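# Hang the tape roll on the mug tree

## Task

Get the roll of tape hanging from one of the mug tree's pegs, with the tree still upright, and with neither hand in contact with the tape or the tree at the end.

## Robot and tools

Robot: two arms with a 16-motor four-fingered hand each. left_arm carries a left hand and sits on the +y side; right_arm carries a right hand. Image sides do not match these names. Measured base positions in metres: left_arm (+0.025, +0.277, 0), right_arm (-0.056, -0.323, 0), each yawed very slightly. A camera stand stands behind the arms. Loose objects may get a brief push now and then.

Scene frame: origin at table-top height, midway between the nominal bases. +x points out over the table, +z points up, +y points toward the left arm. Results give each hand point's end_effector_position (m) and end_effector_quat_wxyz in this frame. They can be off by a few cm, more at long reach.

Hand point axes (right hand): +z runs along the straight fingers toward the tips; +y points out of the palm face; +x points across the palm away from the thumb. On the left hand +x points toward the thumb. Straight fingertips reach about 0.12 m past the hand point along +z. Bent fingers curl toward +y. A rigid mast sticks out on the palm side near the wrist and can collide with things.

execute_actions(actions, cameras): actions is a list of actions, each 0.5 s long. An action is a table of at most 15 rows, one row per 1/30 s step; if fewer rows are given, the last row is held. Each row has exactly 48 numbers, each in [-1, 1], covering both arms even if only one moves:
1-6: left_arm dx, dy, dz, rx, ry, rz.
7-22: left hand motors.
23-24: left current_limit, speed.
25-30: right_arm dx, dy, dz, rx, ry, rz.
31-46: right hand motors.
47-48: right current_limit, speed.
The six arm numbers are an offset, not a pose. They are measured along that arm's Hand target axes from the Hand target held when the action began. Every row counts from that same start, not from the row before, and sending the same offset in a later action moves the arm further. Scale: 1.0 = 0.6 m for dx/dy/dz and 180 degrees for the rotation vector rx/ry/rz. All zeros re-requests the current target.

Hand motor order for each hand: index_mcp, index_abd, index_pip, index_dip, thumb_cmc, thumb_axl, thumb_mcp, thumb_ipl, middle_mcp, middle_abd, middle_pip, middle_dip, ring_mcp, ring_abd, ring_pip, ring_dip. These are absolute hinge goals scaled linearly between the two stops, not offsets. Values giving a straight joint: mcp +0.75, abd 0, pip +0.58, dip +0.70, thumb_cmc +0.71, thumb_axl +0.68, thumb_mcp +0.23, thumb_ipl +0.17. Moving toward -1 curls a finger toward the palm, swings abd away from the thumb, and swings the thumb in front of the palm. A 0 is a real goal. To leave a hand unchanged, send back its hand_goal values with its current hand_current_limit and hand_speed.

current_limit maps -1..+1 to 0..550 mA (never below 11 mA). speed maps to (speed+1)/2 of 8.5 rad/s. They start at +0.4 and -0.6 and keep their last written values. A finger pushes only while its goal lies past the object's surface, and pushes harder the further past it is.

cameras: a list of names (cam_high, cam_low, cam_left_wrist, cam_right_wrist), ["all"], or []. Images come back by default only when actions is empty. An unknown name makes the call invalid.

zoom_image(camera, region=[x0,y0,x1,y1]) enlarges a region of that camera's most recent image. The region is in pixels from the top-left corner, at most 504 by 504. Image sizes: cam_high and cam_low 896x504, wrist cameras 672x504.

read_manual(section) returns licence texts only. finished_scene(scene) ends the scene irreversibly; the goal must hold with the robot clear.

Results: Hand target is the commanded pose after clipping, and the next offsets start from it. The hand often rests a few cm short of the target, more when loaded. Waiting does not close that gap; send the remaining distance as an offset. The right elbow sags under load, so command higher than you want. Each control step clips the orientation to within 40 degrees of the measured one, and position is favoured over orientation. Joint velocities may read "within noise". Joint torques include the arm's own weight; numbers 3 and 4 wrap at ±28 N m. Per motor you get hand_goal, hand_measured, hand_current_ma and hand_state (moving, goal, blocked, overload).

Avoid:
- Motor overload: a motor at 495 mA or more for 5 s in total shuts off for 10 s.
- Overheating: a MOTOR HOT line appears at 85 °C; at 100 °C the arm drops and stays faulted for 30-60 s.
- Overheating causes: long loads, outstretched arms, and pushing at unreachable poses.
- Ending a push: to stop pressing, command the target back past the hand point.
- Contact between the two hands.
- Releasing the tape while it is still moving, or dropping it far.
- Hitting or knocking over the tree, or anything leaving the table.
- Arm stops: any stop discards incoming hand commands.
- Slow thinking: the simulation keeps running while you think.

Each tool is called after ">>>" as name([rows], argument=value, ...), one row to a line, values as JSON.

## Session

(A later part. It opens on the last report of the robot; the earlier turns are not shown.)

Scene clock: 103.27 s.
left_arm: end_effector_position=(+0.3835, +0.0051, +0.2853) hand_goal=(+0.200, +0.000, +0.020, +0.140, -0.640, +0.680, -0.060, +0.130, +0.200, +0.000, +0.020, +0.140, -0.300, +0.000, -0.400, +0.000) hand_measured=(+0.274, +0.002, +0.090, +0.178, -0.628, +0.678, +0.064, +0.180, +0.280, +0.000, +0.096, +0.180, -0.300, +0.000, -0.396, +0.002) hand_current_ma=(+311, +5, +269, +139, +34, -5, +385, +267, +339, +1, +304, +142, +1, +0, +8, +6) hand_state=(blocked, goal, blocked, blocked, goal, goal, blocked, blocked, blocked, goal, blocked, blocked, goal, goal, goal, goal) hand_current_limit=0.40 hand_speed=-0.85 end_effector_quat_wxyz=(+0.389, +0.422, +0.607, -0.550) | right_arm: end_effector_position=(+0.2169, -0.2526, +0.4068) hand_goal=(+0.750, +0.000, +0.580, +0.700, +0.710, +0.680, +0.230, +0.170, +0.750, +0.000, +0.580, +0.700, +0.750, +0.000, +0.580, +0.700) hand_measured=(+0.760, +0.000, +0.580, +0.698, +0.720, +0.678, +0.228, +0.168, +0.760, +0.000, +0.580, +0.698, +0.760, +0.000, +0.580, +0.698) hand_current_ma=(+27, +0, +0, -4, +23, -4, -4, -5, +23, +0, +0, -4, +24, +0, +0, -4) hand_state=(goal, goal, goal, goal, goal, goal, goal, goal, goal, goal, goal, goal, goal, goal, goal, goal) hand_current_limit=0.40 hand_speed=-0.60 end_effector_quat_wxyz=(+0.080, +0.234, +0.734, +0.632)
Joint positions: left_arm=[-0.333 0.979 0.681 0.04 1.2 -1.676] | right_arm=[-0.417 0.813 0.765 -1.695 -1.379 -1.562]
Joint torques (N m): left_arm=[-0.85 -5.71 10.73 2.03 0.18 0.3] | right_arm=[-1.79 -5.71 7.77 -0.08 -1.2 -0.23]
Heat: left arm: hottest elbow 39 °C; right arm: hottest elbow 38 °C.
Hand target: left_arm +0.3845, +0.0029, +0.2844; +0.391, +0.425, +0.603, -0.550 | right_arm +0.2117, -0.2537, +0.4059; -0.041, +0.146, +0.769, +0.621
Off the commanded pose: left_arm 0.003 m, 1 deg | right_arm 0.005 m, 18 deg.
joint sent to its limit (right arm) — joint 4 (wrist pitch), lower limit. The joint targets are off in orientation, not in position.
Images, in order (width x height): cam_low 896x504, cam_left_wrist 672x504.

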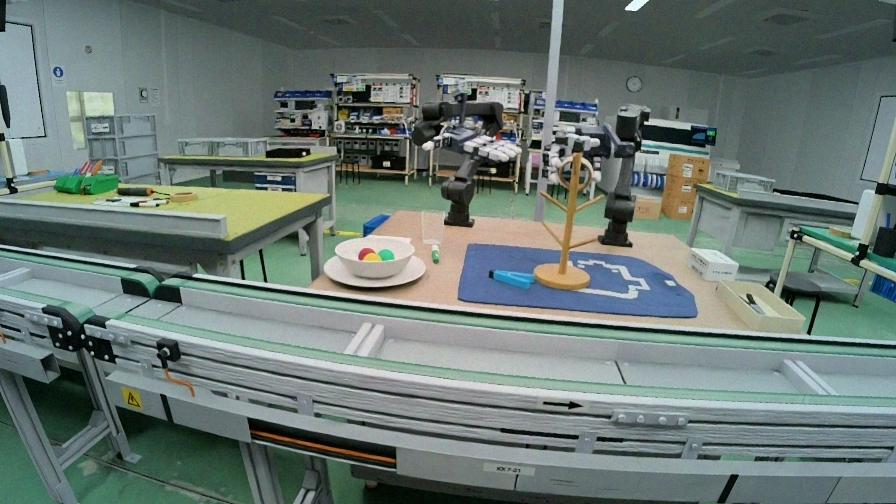

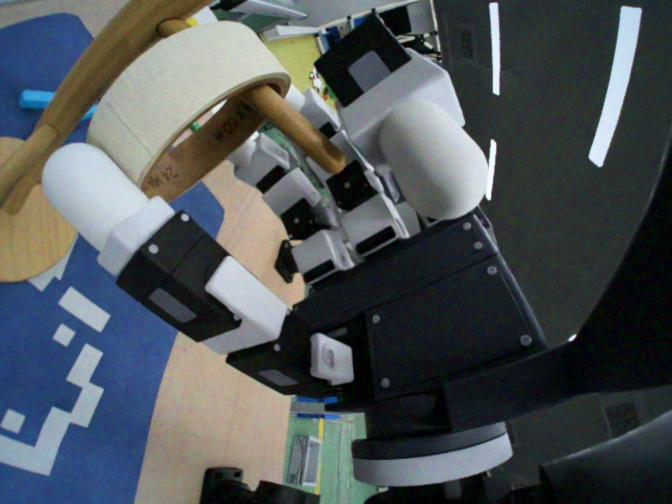

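>>> execute_actions([
  [[0.0094,0.0033,0.0009,0,0,0,0.2,0,0.02,0.14,-0.64,0.68,-0.06,0.13,0.2,0,0.02,0.14,-0.3,0,-0.4,0,0.4,-0.85,0,0,0,0,0,0,0.75,0,0.58,0.7,0.71,0.68,0.23,0.17,0.75,0,0.58,0.7,0.75,0,0.58,0.7,0.4,-0.6]],
], cameras=["cam_low","cam_left_wrist","cam_high"])

>>> zoom_image(camera="cam_left_wrist", region=[60, 0, 380, 240])

>>> zoom_image(camera="cam_low", region=[540, 100, 640, 200])

>>> zoom_image(camera="cam_high", region=[420, 140, 580, 260])

Scene clock: 109.27 s.
left_arm: end_effector_position=(+0.3839, +0.0050, +0.2831) hand_goal=(+0.200, +0.000, +0.020, +0.140, -0.640, +0.680, -0.060, +0.130, +0.200, +0.000, +0.020, +0.140, -0.300, +0.000, -0.400, +0.000) hand_measured=(+0.274, +0.002, +0.090, +0.178, -0.630, +0.678, +0.064, +0.180, +0.280, +0.000, +0.096, +0.180, -0.300, +0.000, -0.396, +0.002) hand_current_ma=(+311, +5, +269, +139, +30, -5, +385, +267, +339, +1, +304, +141, +1, +0, +8, +6) hand_state=(blocked, goal, blocked, blocked, goal, goal, blocked, blocked, blocked, goal, blocked, blocked, goal, goal, goal, goal) hand_current_limit=0.40 hand_speed=-0.85 end_effector_quat_wxyz=(+0.393, +0.424, +0.604, -0.549) | right_arm: end_effector_position=(+0.2169, -0.2526, +0.4068) hand_goal=(+0.750, +0.000, +0.580, +0.700, +0.710, +0.680, +0.230, +0.170, +0.750, +0.000, +0.580, +0.700, +0.750, +0.000, +0.580, +0.700) hand_measured=(+0.760, +0.000, +0.580, +0.698, +0.720, +0.678, +0.228, +0.168, +0.760, +0.000, +0.580, +0.698, +0.760, +0.000, +0.580, +0.698) hand_current_ma=(+27, +0, +0, -4, +23, -4, -4, -5, +23, +0, +0, -4, +24, +0, +0, -4) hand_state=(goal, goal, goal, goal, goal, goal, goal, goal, goal, goal, goal, goal, goal, goal, goal, goal) hand_current_limit=0.40 hand_speed=-0.60 end_effector_quat_wxyz=(+0.080, +0.234, +0.734, +0.632)
Joint positions: left_arm=[-0.333 0.982 0.671 0.061 1.2 -1.676] | right_arm=[-0.417 0.813 0.765 -1.695 -1.379 -1.562]
Joint torques (N m): left_arm=[-1.03 -5.3 10.43 1.84 0.19 0.3] | right_arm=[-1.61 -4.54 7.76 -0.13 -1.18 -0.24]
Heat: left arm: hottest elbow 39 °C; right arm: hottest elbow 38 °C.
Hand target: left_arm +0.3845, +0.0029, +0.2783; +0.391, +0.425, +0.603, -0.550 | right_arm +0.2117, -0.2537, +0.4059; -0.041, +0.146, +0.769, +0.621
Off the commanded pose: left_arm 0.005 m, 0 deg | right_arm 0.005 m, 18 deg.
joint sent to its limit (right arm) — joint 4 (wrist pitch), lower limit. The joint targets are off in orientation, not in position.
Images, in order (width x height): cam_high 896x504, cam_low 896x504, cam_left_wrist 672x504.

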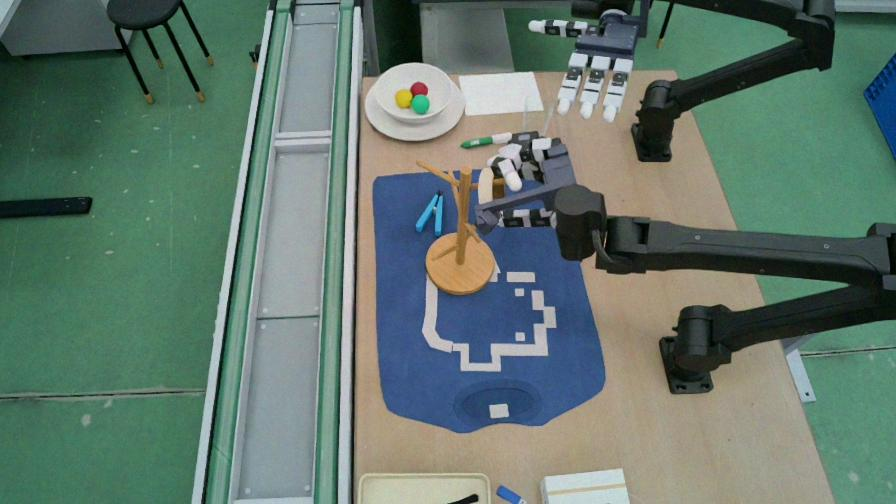

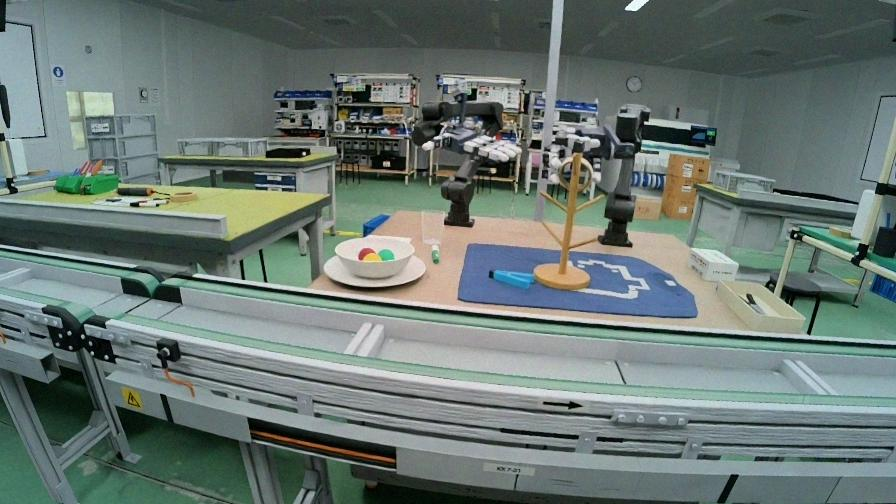

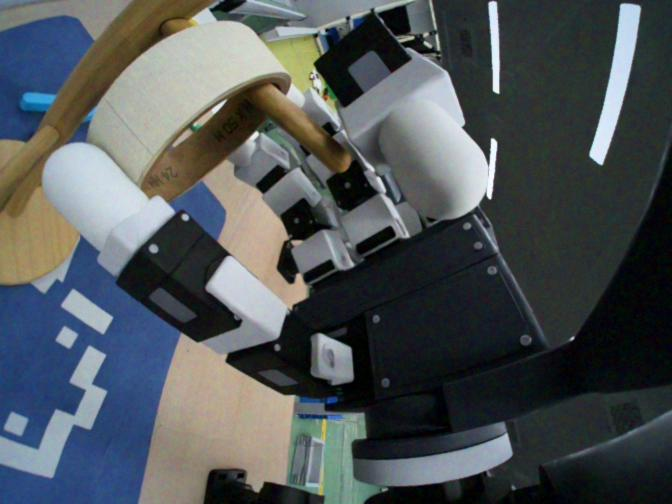

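Scaled by 1.575 from the camera's 672x504 image, which has a finer 960x720 frame.

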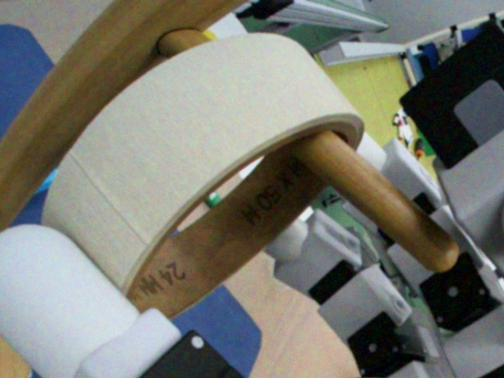

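Scaled by 5.040 from the camera's 896x504 image, which has a finer 1280x720 frame.

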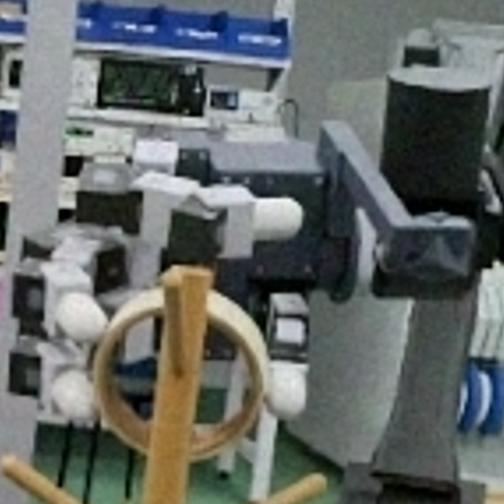

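Scaled by 3.150 from the camera's 896x504 image, which has a finer 1280x720 frame.

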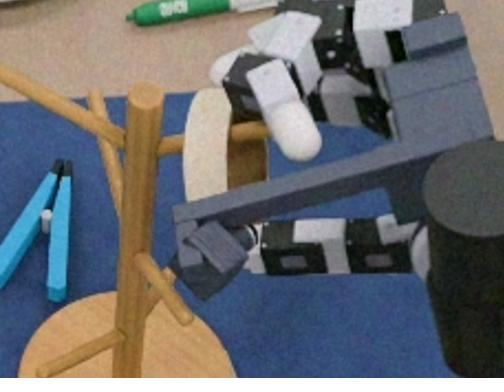

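>>> execute_actions([
  [[0,0,0,0,0,0,0.28,0,0.09,0.18,-0.64,0.68,0.05,0.17,0.28,0,0.09,0.18,-0.3,0,-0.4,0,0.4,-0.9,0,0,0,0,0,0,0.75,0,0.58,0.7,0.71,0.68,0.23,0.17,0.75,0,0.58,0.7,0.75,0,0.58,0.7,0.4,-0.6]],
  [[0,0,0,0,0,0,0.33,0,0.13,0.21,-0.64,0.68,0.1,0.17,0.33,0,0.13,0.21,-0.3,0,-0.4,0,0.4,-0.9,0,0,0,0,0,0,0.75,0,0.58,0.7,0.71,0.68,0.23,0.17,0.75,0,0.58,0.7,0.75,0,0.58,0.7,0.4,-0.6]],
  [[0,0,0,0,0,0,0.4,0,0.2,0.3,-0.64,0.68,0.2,0.17,0.4,0,0.2,0.3,-0.3,0,-0.4,0,0.4,-0.9,0,0,0,0,0,0,0.75,0,0.58,0.7,0.71,0.68,0.23,0.17,0.75,0,0.58,0.7,0.75,0,0.58,0.7,0.4,-0.6]],
], cameras=["cam_low","cam_left_wrist","cam_high"])

>>> zoom_image(camera="cam_low", region=[540, 100, 640, 200])

>>> zoom_image(camera="cam_high", region=[420, 140, 580, 260])

Scene clock: 112.60 s.
left_arm: end_effector_position=(+0.3840, +0.0050, +0.2829) hand_goal=(+0.400, +0.000, +0.200, +0.300, -0.640, +0.680, +0.200, +0.170, +0.400, +0.000, +0.200, +0.300, -0.300, +0.000, -0.400, +0.000) hand_measured=(+0.394, +0.002, +0.196, +0.298, -0.630, +0.680, +0.198, +0.172, +0.392, +0.000, +0.196, +0.298, -0.300, +0.000, -0.396, +0.002) hand_current_ma=(-20, +5, -8, -6, +30, -2, -8, +6, -21, +1, -9, -7, +1, +0, +8, +6) hand_state=(goal, goal, goal, goal, goal, goal, goal, goal, goal, goal, goal, goal, goal, goal, goal, goal) hand_current_limit=0.40 hand_speed=-0.90 end_effector_quat_wxyz=(+0.393, +0.423, +0.605, -0.549) | right_arm: end_effector_position=(+0.2169, -0.2526, +0.4068) hand_goal=(+0.750, +0.000, +0.580, +0.700, +0.710, +0.680, +0.230, +0.170, +0.750, +0.000, +0.580, +0.700, +0.750, +0.000, +0.580, +0.700) hand_measured=(+0.760, +0.000, +0.580, +0.698, +0.720, +0.678, +0.228, +0.168, +0.760, +0.000, +0.580, +0.698, +0.760, +0.000, +0.580, +0.698) hand_current_ma=(+27, +0, +0, -4, +23, -4, -4, -5, +23, +0, +0, -4, +24, +0, +0, -4) hand_state=(goal, goal, goal, goal, goal, goal, goal, goal, goal, goal, goal, goal, goal, goal, goal, goal) hand_current_limit=0.40 hand_speed=-0.60 end_effector_quat_wxyz=(+0.080, +0.234, +0.734, +0.632)
Joint positions: left_arm=[-0.333 0.983 0.671 0.061 1.2 -1.676] | right_arm=[-0.417 0.813 0.765 -1.695 -1.379 -1.562]
Joint torques (N m): left_arm=[-1.03 -5.42 10.36 1.94 0.18 0.29] | right_arm=[-2.02 -4.19 7.66 -0.09 -1.2 -0.23]
Heat: left arm: hottest elbow 39 °C; right arm: hottest elbow 38 °C.
Hand target: left_arm +0.3845, +0.0029, +0.2784; +0.391, +0.425, +0.603, -0.550 | right_arm +0.2117, -0.2537, +0.4059; -0.041, +0.146, +0.769, +0.621
Off the commanded pose: left_arm 0.005 m, 0 deg | right_arm 0.005 m, 18 deg.
joint sent to its limit (right arm) — joint 4 (wrist pitch), lower limit. The joint targets are off in orientation, not in position.
Images, in order (width x height): cam_high 896x504, cam_low 896x504, cam_left_wrist 672x504.

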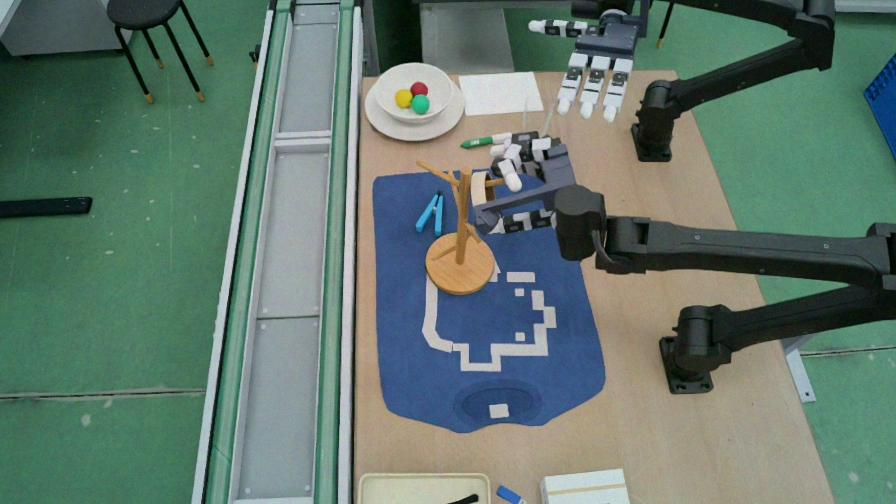

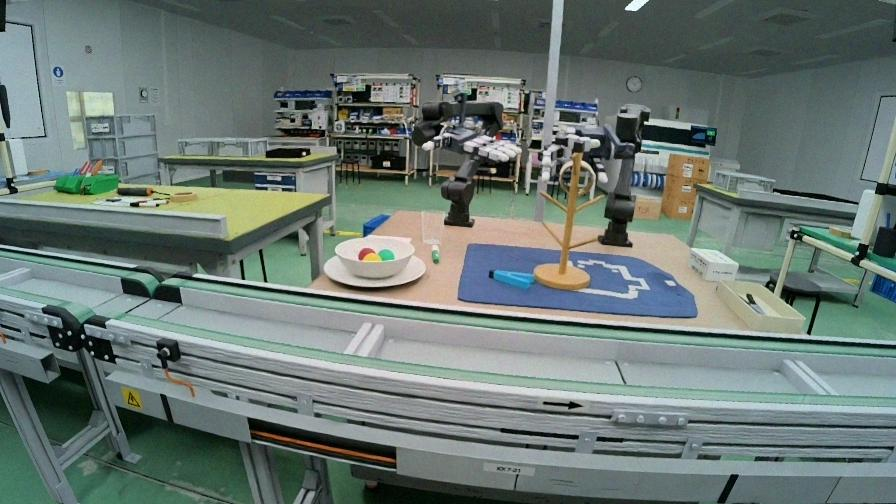

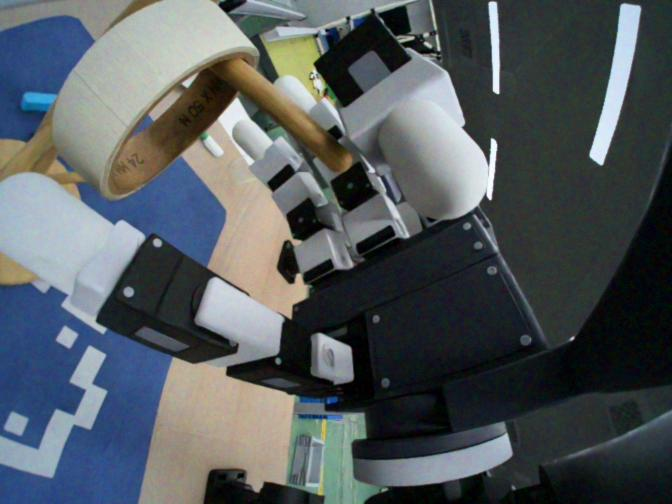

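Scaled by 5.040 from the camera's 896x504 image, which has a finer 1280x720 frame.

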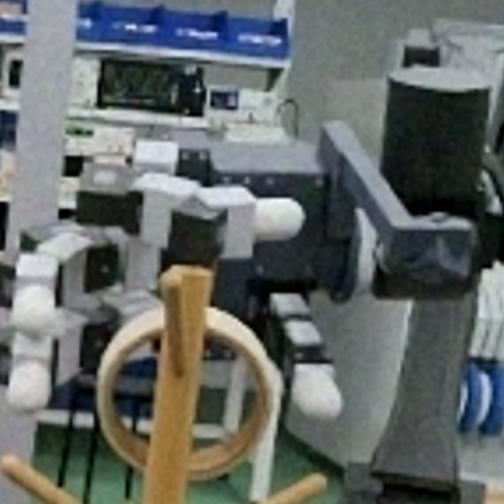

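Scaled by 3.150 from the camera's 896x504 image, which has a finer 1280x720 frame.

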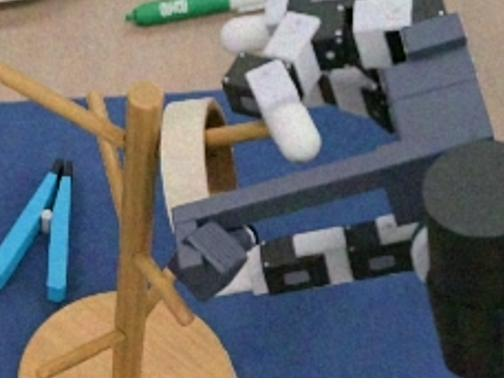

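>>> execute_actions([
  [[0,0,0,0,0,0,0.5,0,0.3,0.4,-0.58,0.68,0.35,0.17,0.5,0,0.3,0.4,-0.3,0,-0.4,0,0.4,-0.8,0,0,0,0,0,0,0.75,0,0.58,0.7,0.71,0.68,0.23,0.17,0.75,0,0.58,0.7,0.75,0,0.58,0.7,0.4,-0.6]],
  [[0,-0.046,-0.02,0,0,0,0.5,0,0.3,0.4,-0.58,0.68,0.35,0.17,0.5,0,0.3,0.4,-0.3,0,-0.4,0,0.4,-0.8,0,0,0,0,0,0,0.75,0,0.58,0.7,0.71,0.68,0.23,0.17,0.75,0,0.58,0.7,0.75,0,0.58,0.7,0.4,-0.6]],
  [[0,-0.046,-0.02,0,0,0,0.5,0,0.3,0.4,-0.58,0.68,0.35,0.17,0.5,0,0.3,0.4,-0.3,0,-0.4,0,0.4,-0.8,0,0,0,0,0,0,0.75,0,0.58,0.7,0.71,0.68,0.23,0.17,0.75,0,0.58,0.7,0.75,0,0.58,0.7,0.4,-0.6]],
], cameras=["cam_low","cam_left_wrist","cam_high"])

>>> zoom_image(camera="cam_high", region=[420, 140, 580, 260])

Scene clock: 115.97 s.
left_arm: end_effector_position=(+0.3322, +0.0225, +0.2979) hand_goal=(+0.500, +0.000, +0.300, +0.400, -0.580, +0.680, +0.350, +0.170, +0.500, +0.000, +0.300, +0.400, -0.300, +0.000, -0.400, +0.000) hand_measured=(+0.494, +0.002, +0.296, +0.398, -0.574, +0.680, +0.348, +0.172, +0.494, +0.002, +0.296, +0.398, -0.300, +0.000, -0.396, +0.002) hand_current_ma=(-19, +5, -9, -6, +18, -2, -9, +6, -20, +2, -10, -7, +1, +0, +8, +6) hand_state=(goal, goal, goal, goal, goal, goal, goal, goal, goal, goal, goal, goal, goal, goal, goal, goal) hand_current_limit=0.40 hand_speed=-0.80 end_effector_quat_wxyz=(+0.389, +0.425, +0.603, -0.552) | right_arm: end_effector_position=(+0.2169, -0.2526, +0.4068) hand_goal=(+0.750, +0.000, +0.580, +0.700, +0.710, +0.680, +0.230, +0.170, +0.750, +0.000, +0.580, +0.700, +0.750, +0.000, +0.580, +0.700) hand_measured=(+0.760, +0.000, +0.580, +0.698, +0.720, +0.678, +0.228, +0.168, +0.760, +0.000, +0.580, +0.698, +0.760, +0.000, +0.580, +0.698) hand_current_ma=(+27, +0, +0, -4, +23, -4, -4, -5, +23, +0, +0, -4, +24, +0, +0, -4) hand_state=(goal, goal, goal, goal, goal, goal, goal, goal, goal, goal, goal, goal, goal, goal, goal, goal) hand_current_limit=0.40 hand_speed=-0.60 end_effector_quat_wxyz=(+0.080, +0.234, +0.734, +0.632)
Joint positions: left_arm=[-0.333 0.786 0.616 -0.084 1.209 -1.676] | right_arm=[-0.417 0.813 0.765 -1.695 -1.379 -1.562]
Joint torques (N m): left_arm=[-0.15 -4.48 11.17 0.91 0.22 0.32] | right_arm=[-1.49 -5.36 7.8 -0.09 -1.2 -0.27]
Heat: left arm: hottest elbow 39 °C; right arm: hottest elbow 38 °C.
Hand target: left_arm +0.3324, +0.0249, +0.2990; +0.391, +0.425, +0.603, -0.550 | right_arm +0.2117, -0.2537, +0.4059; -0.041, +0.146, +0.769, +0.621
Off the commanded pose: left_arm 0.003 m, 0 deg | right_arm 0.005 m, 18 deg.
joint sent to its limit (right arm) — joint 4 (wrist pitch), lower limit. The joint targets are off in orientation, not in position.
Images, in order (width x height): cam_high 896x504, cam_low 896x504, cam_left_wrist 672x504.

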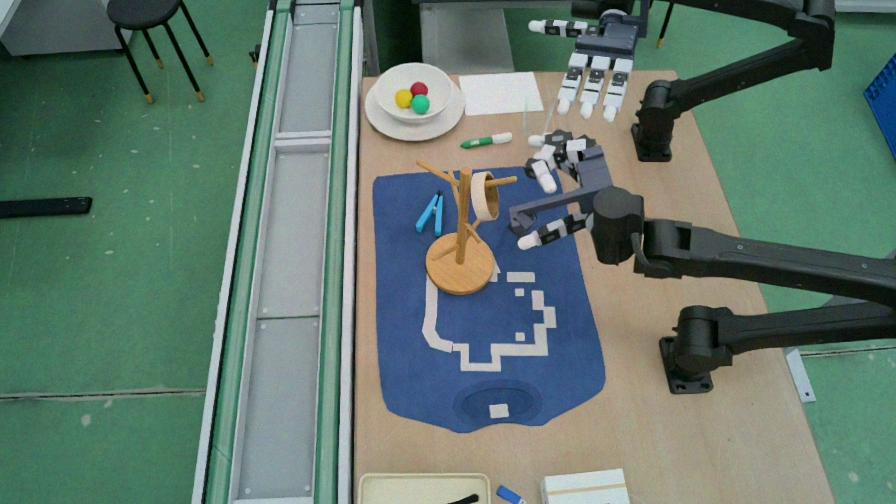

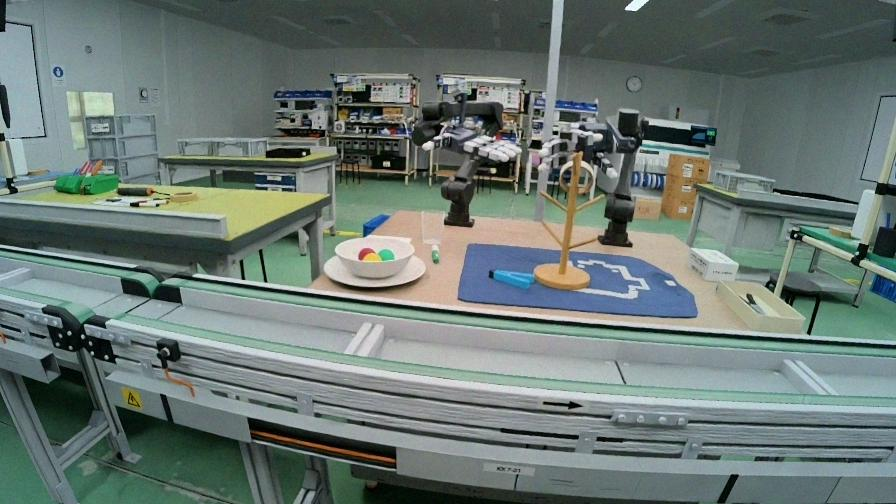

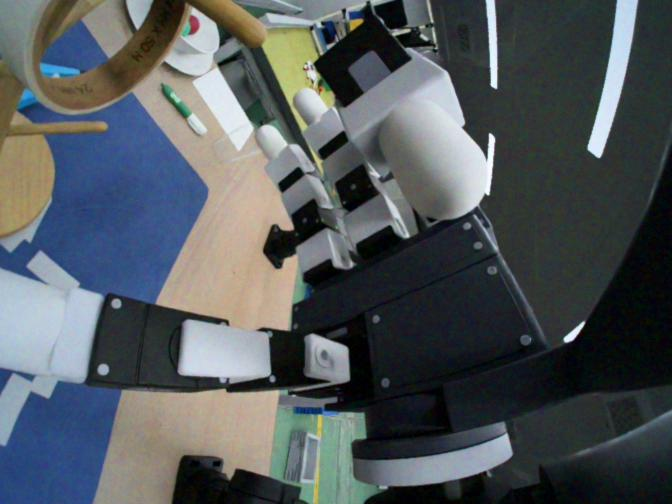

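Scaled by 3.150 from the camera's 896x504 image, which has a finer 1280x720 frame.

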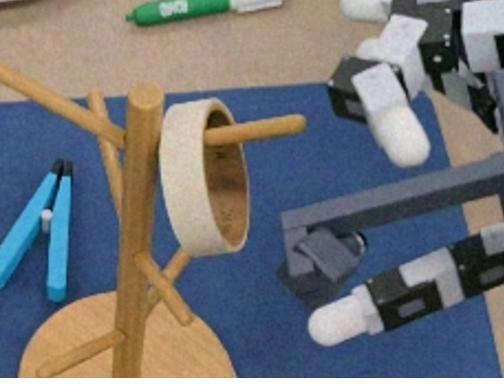

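>>> finished_scene(scene=2)

The scene is finished: the task was done.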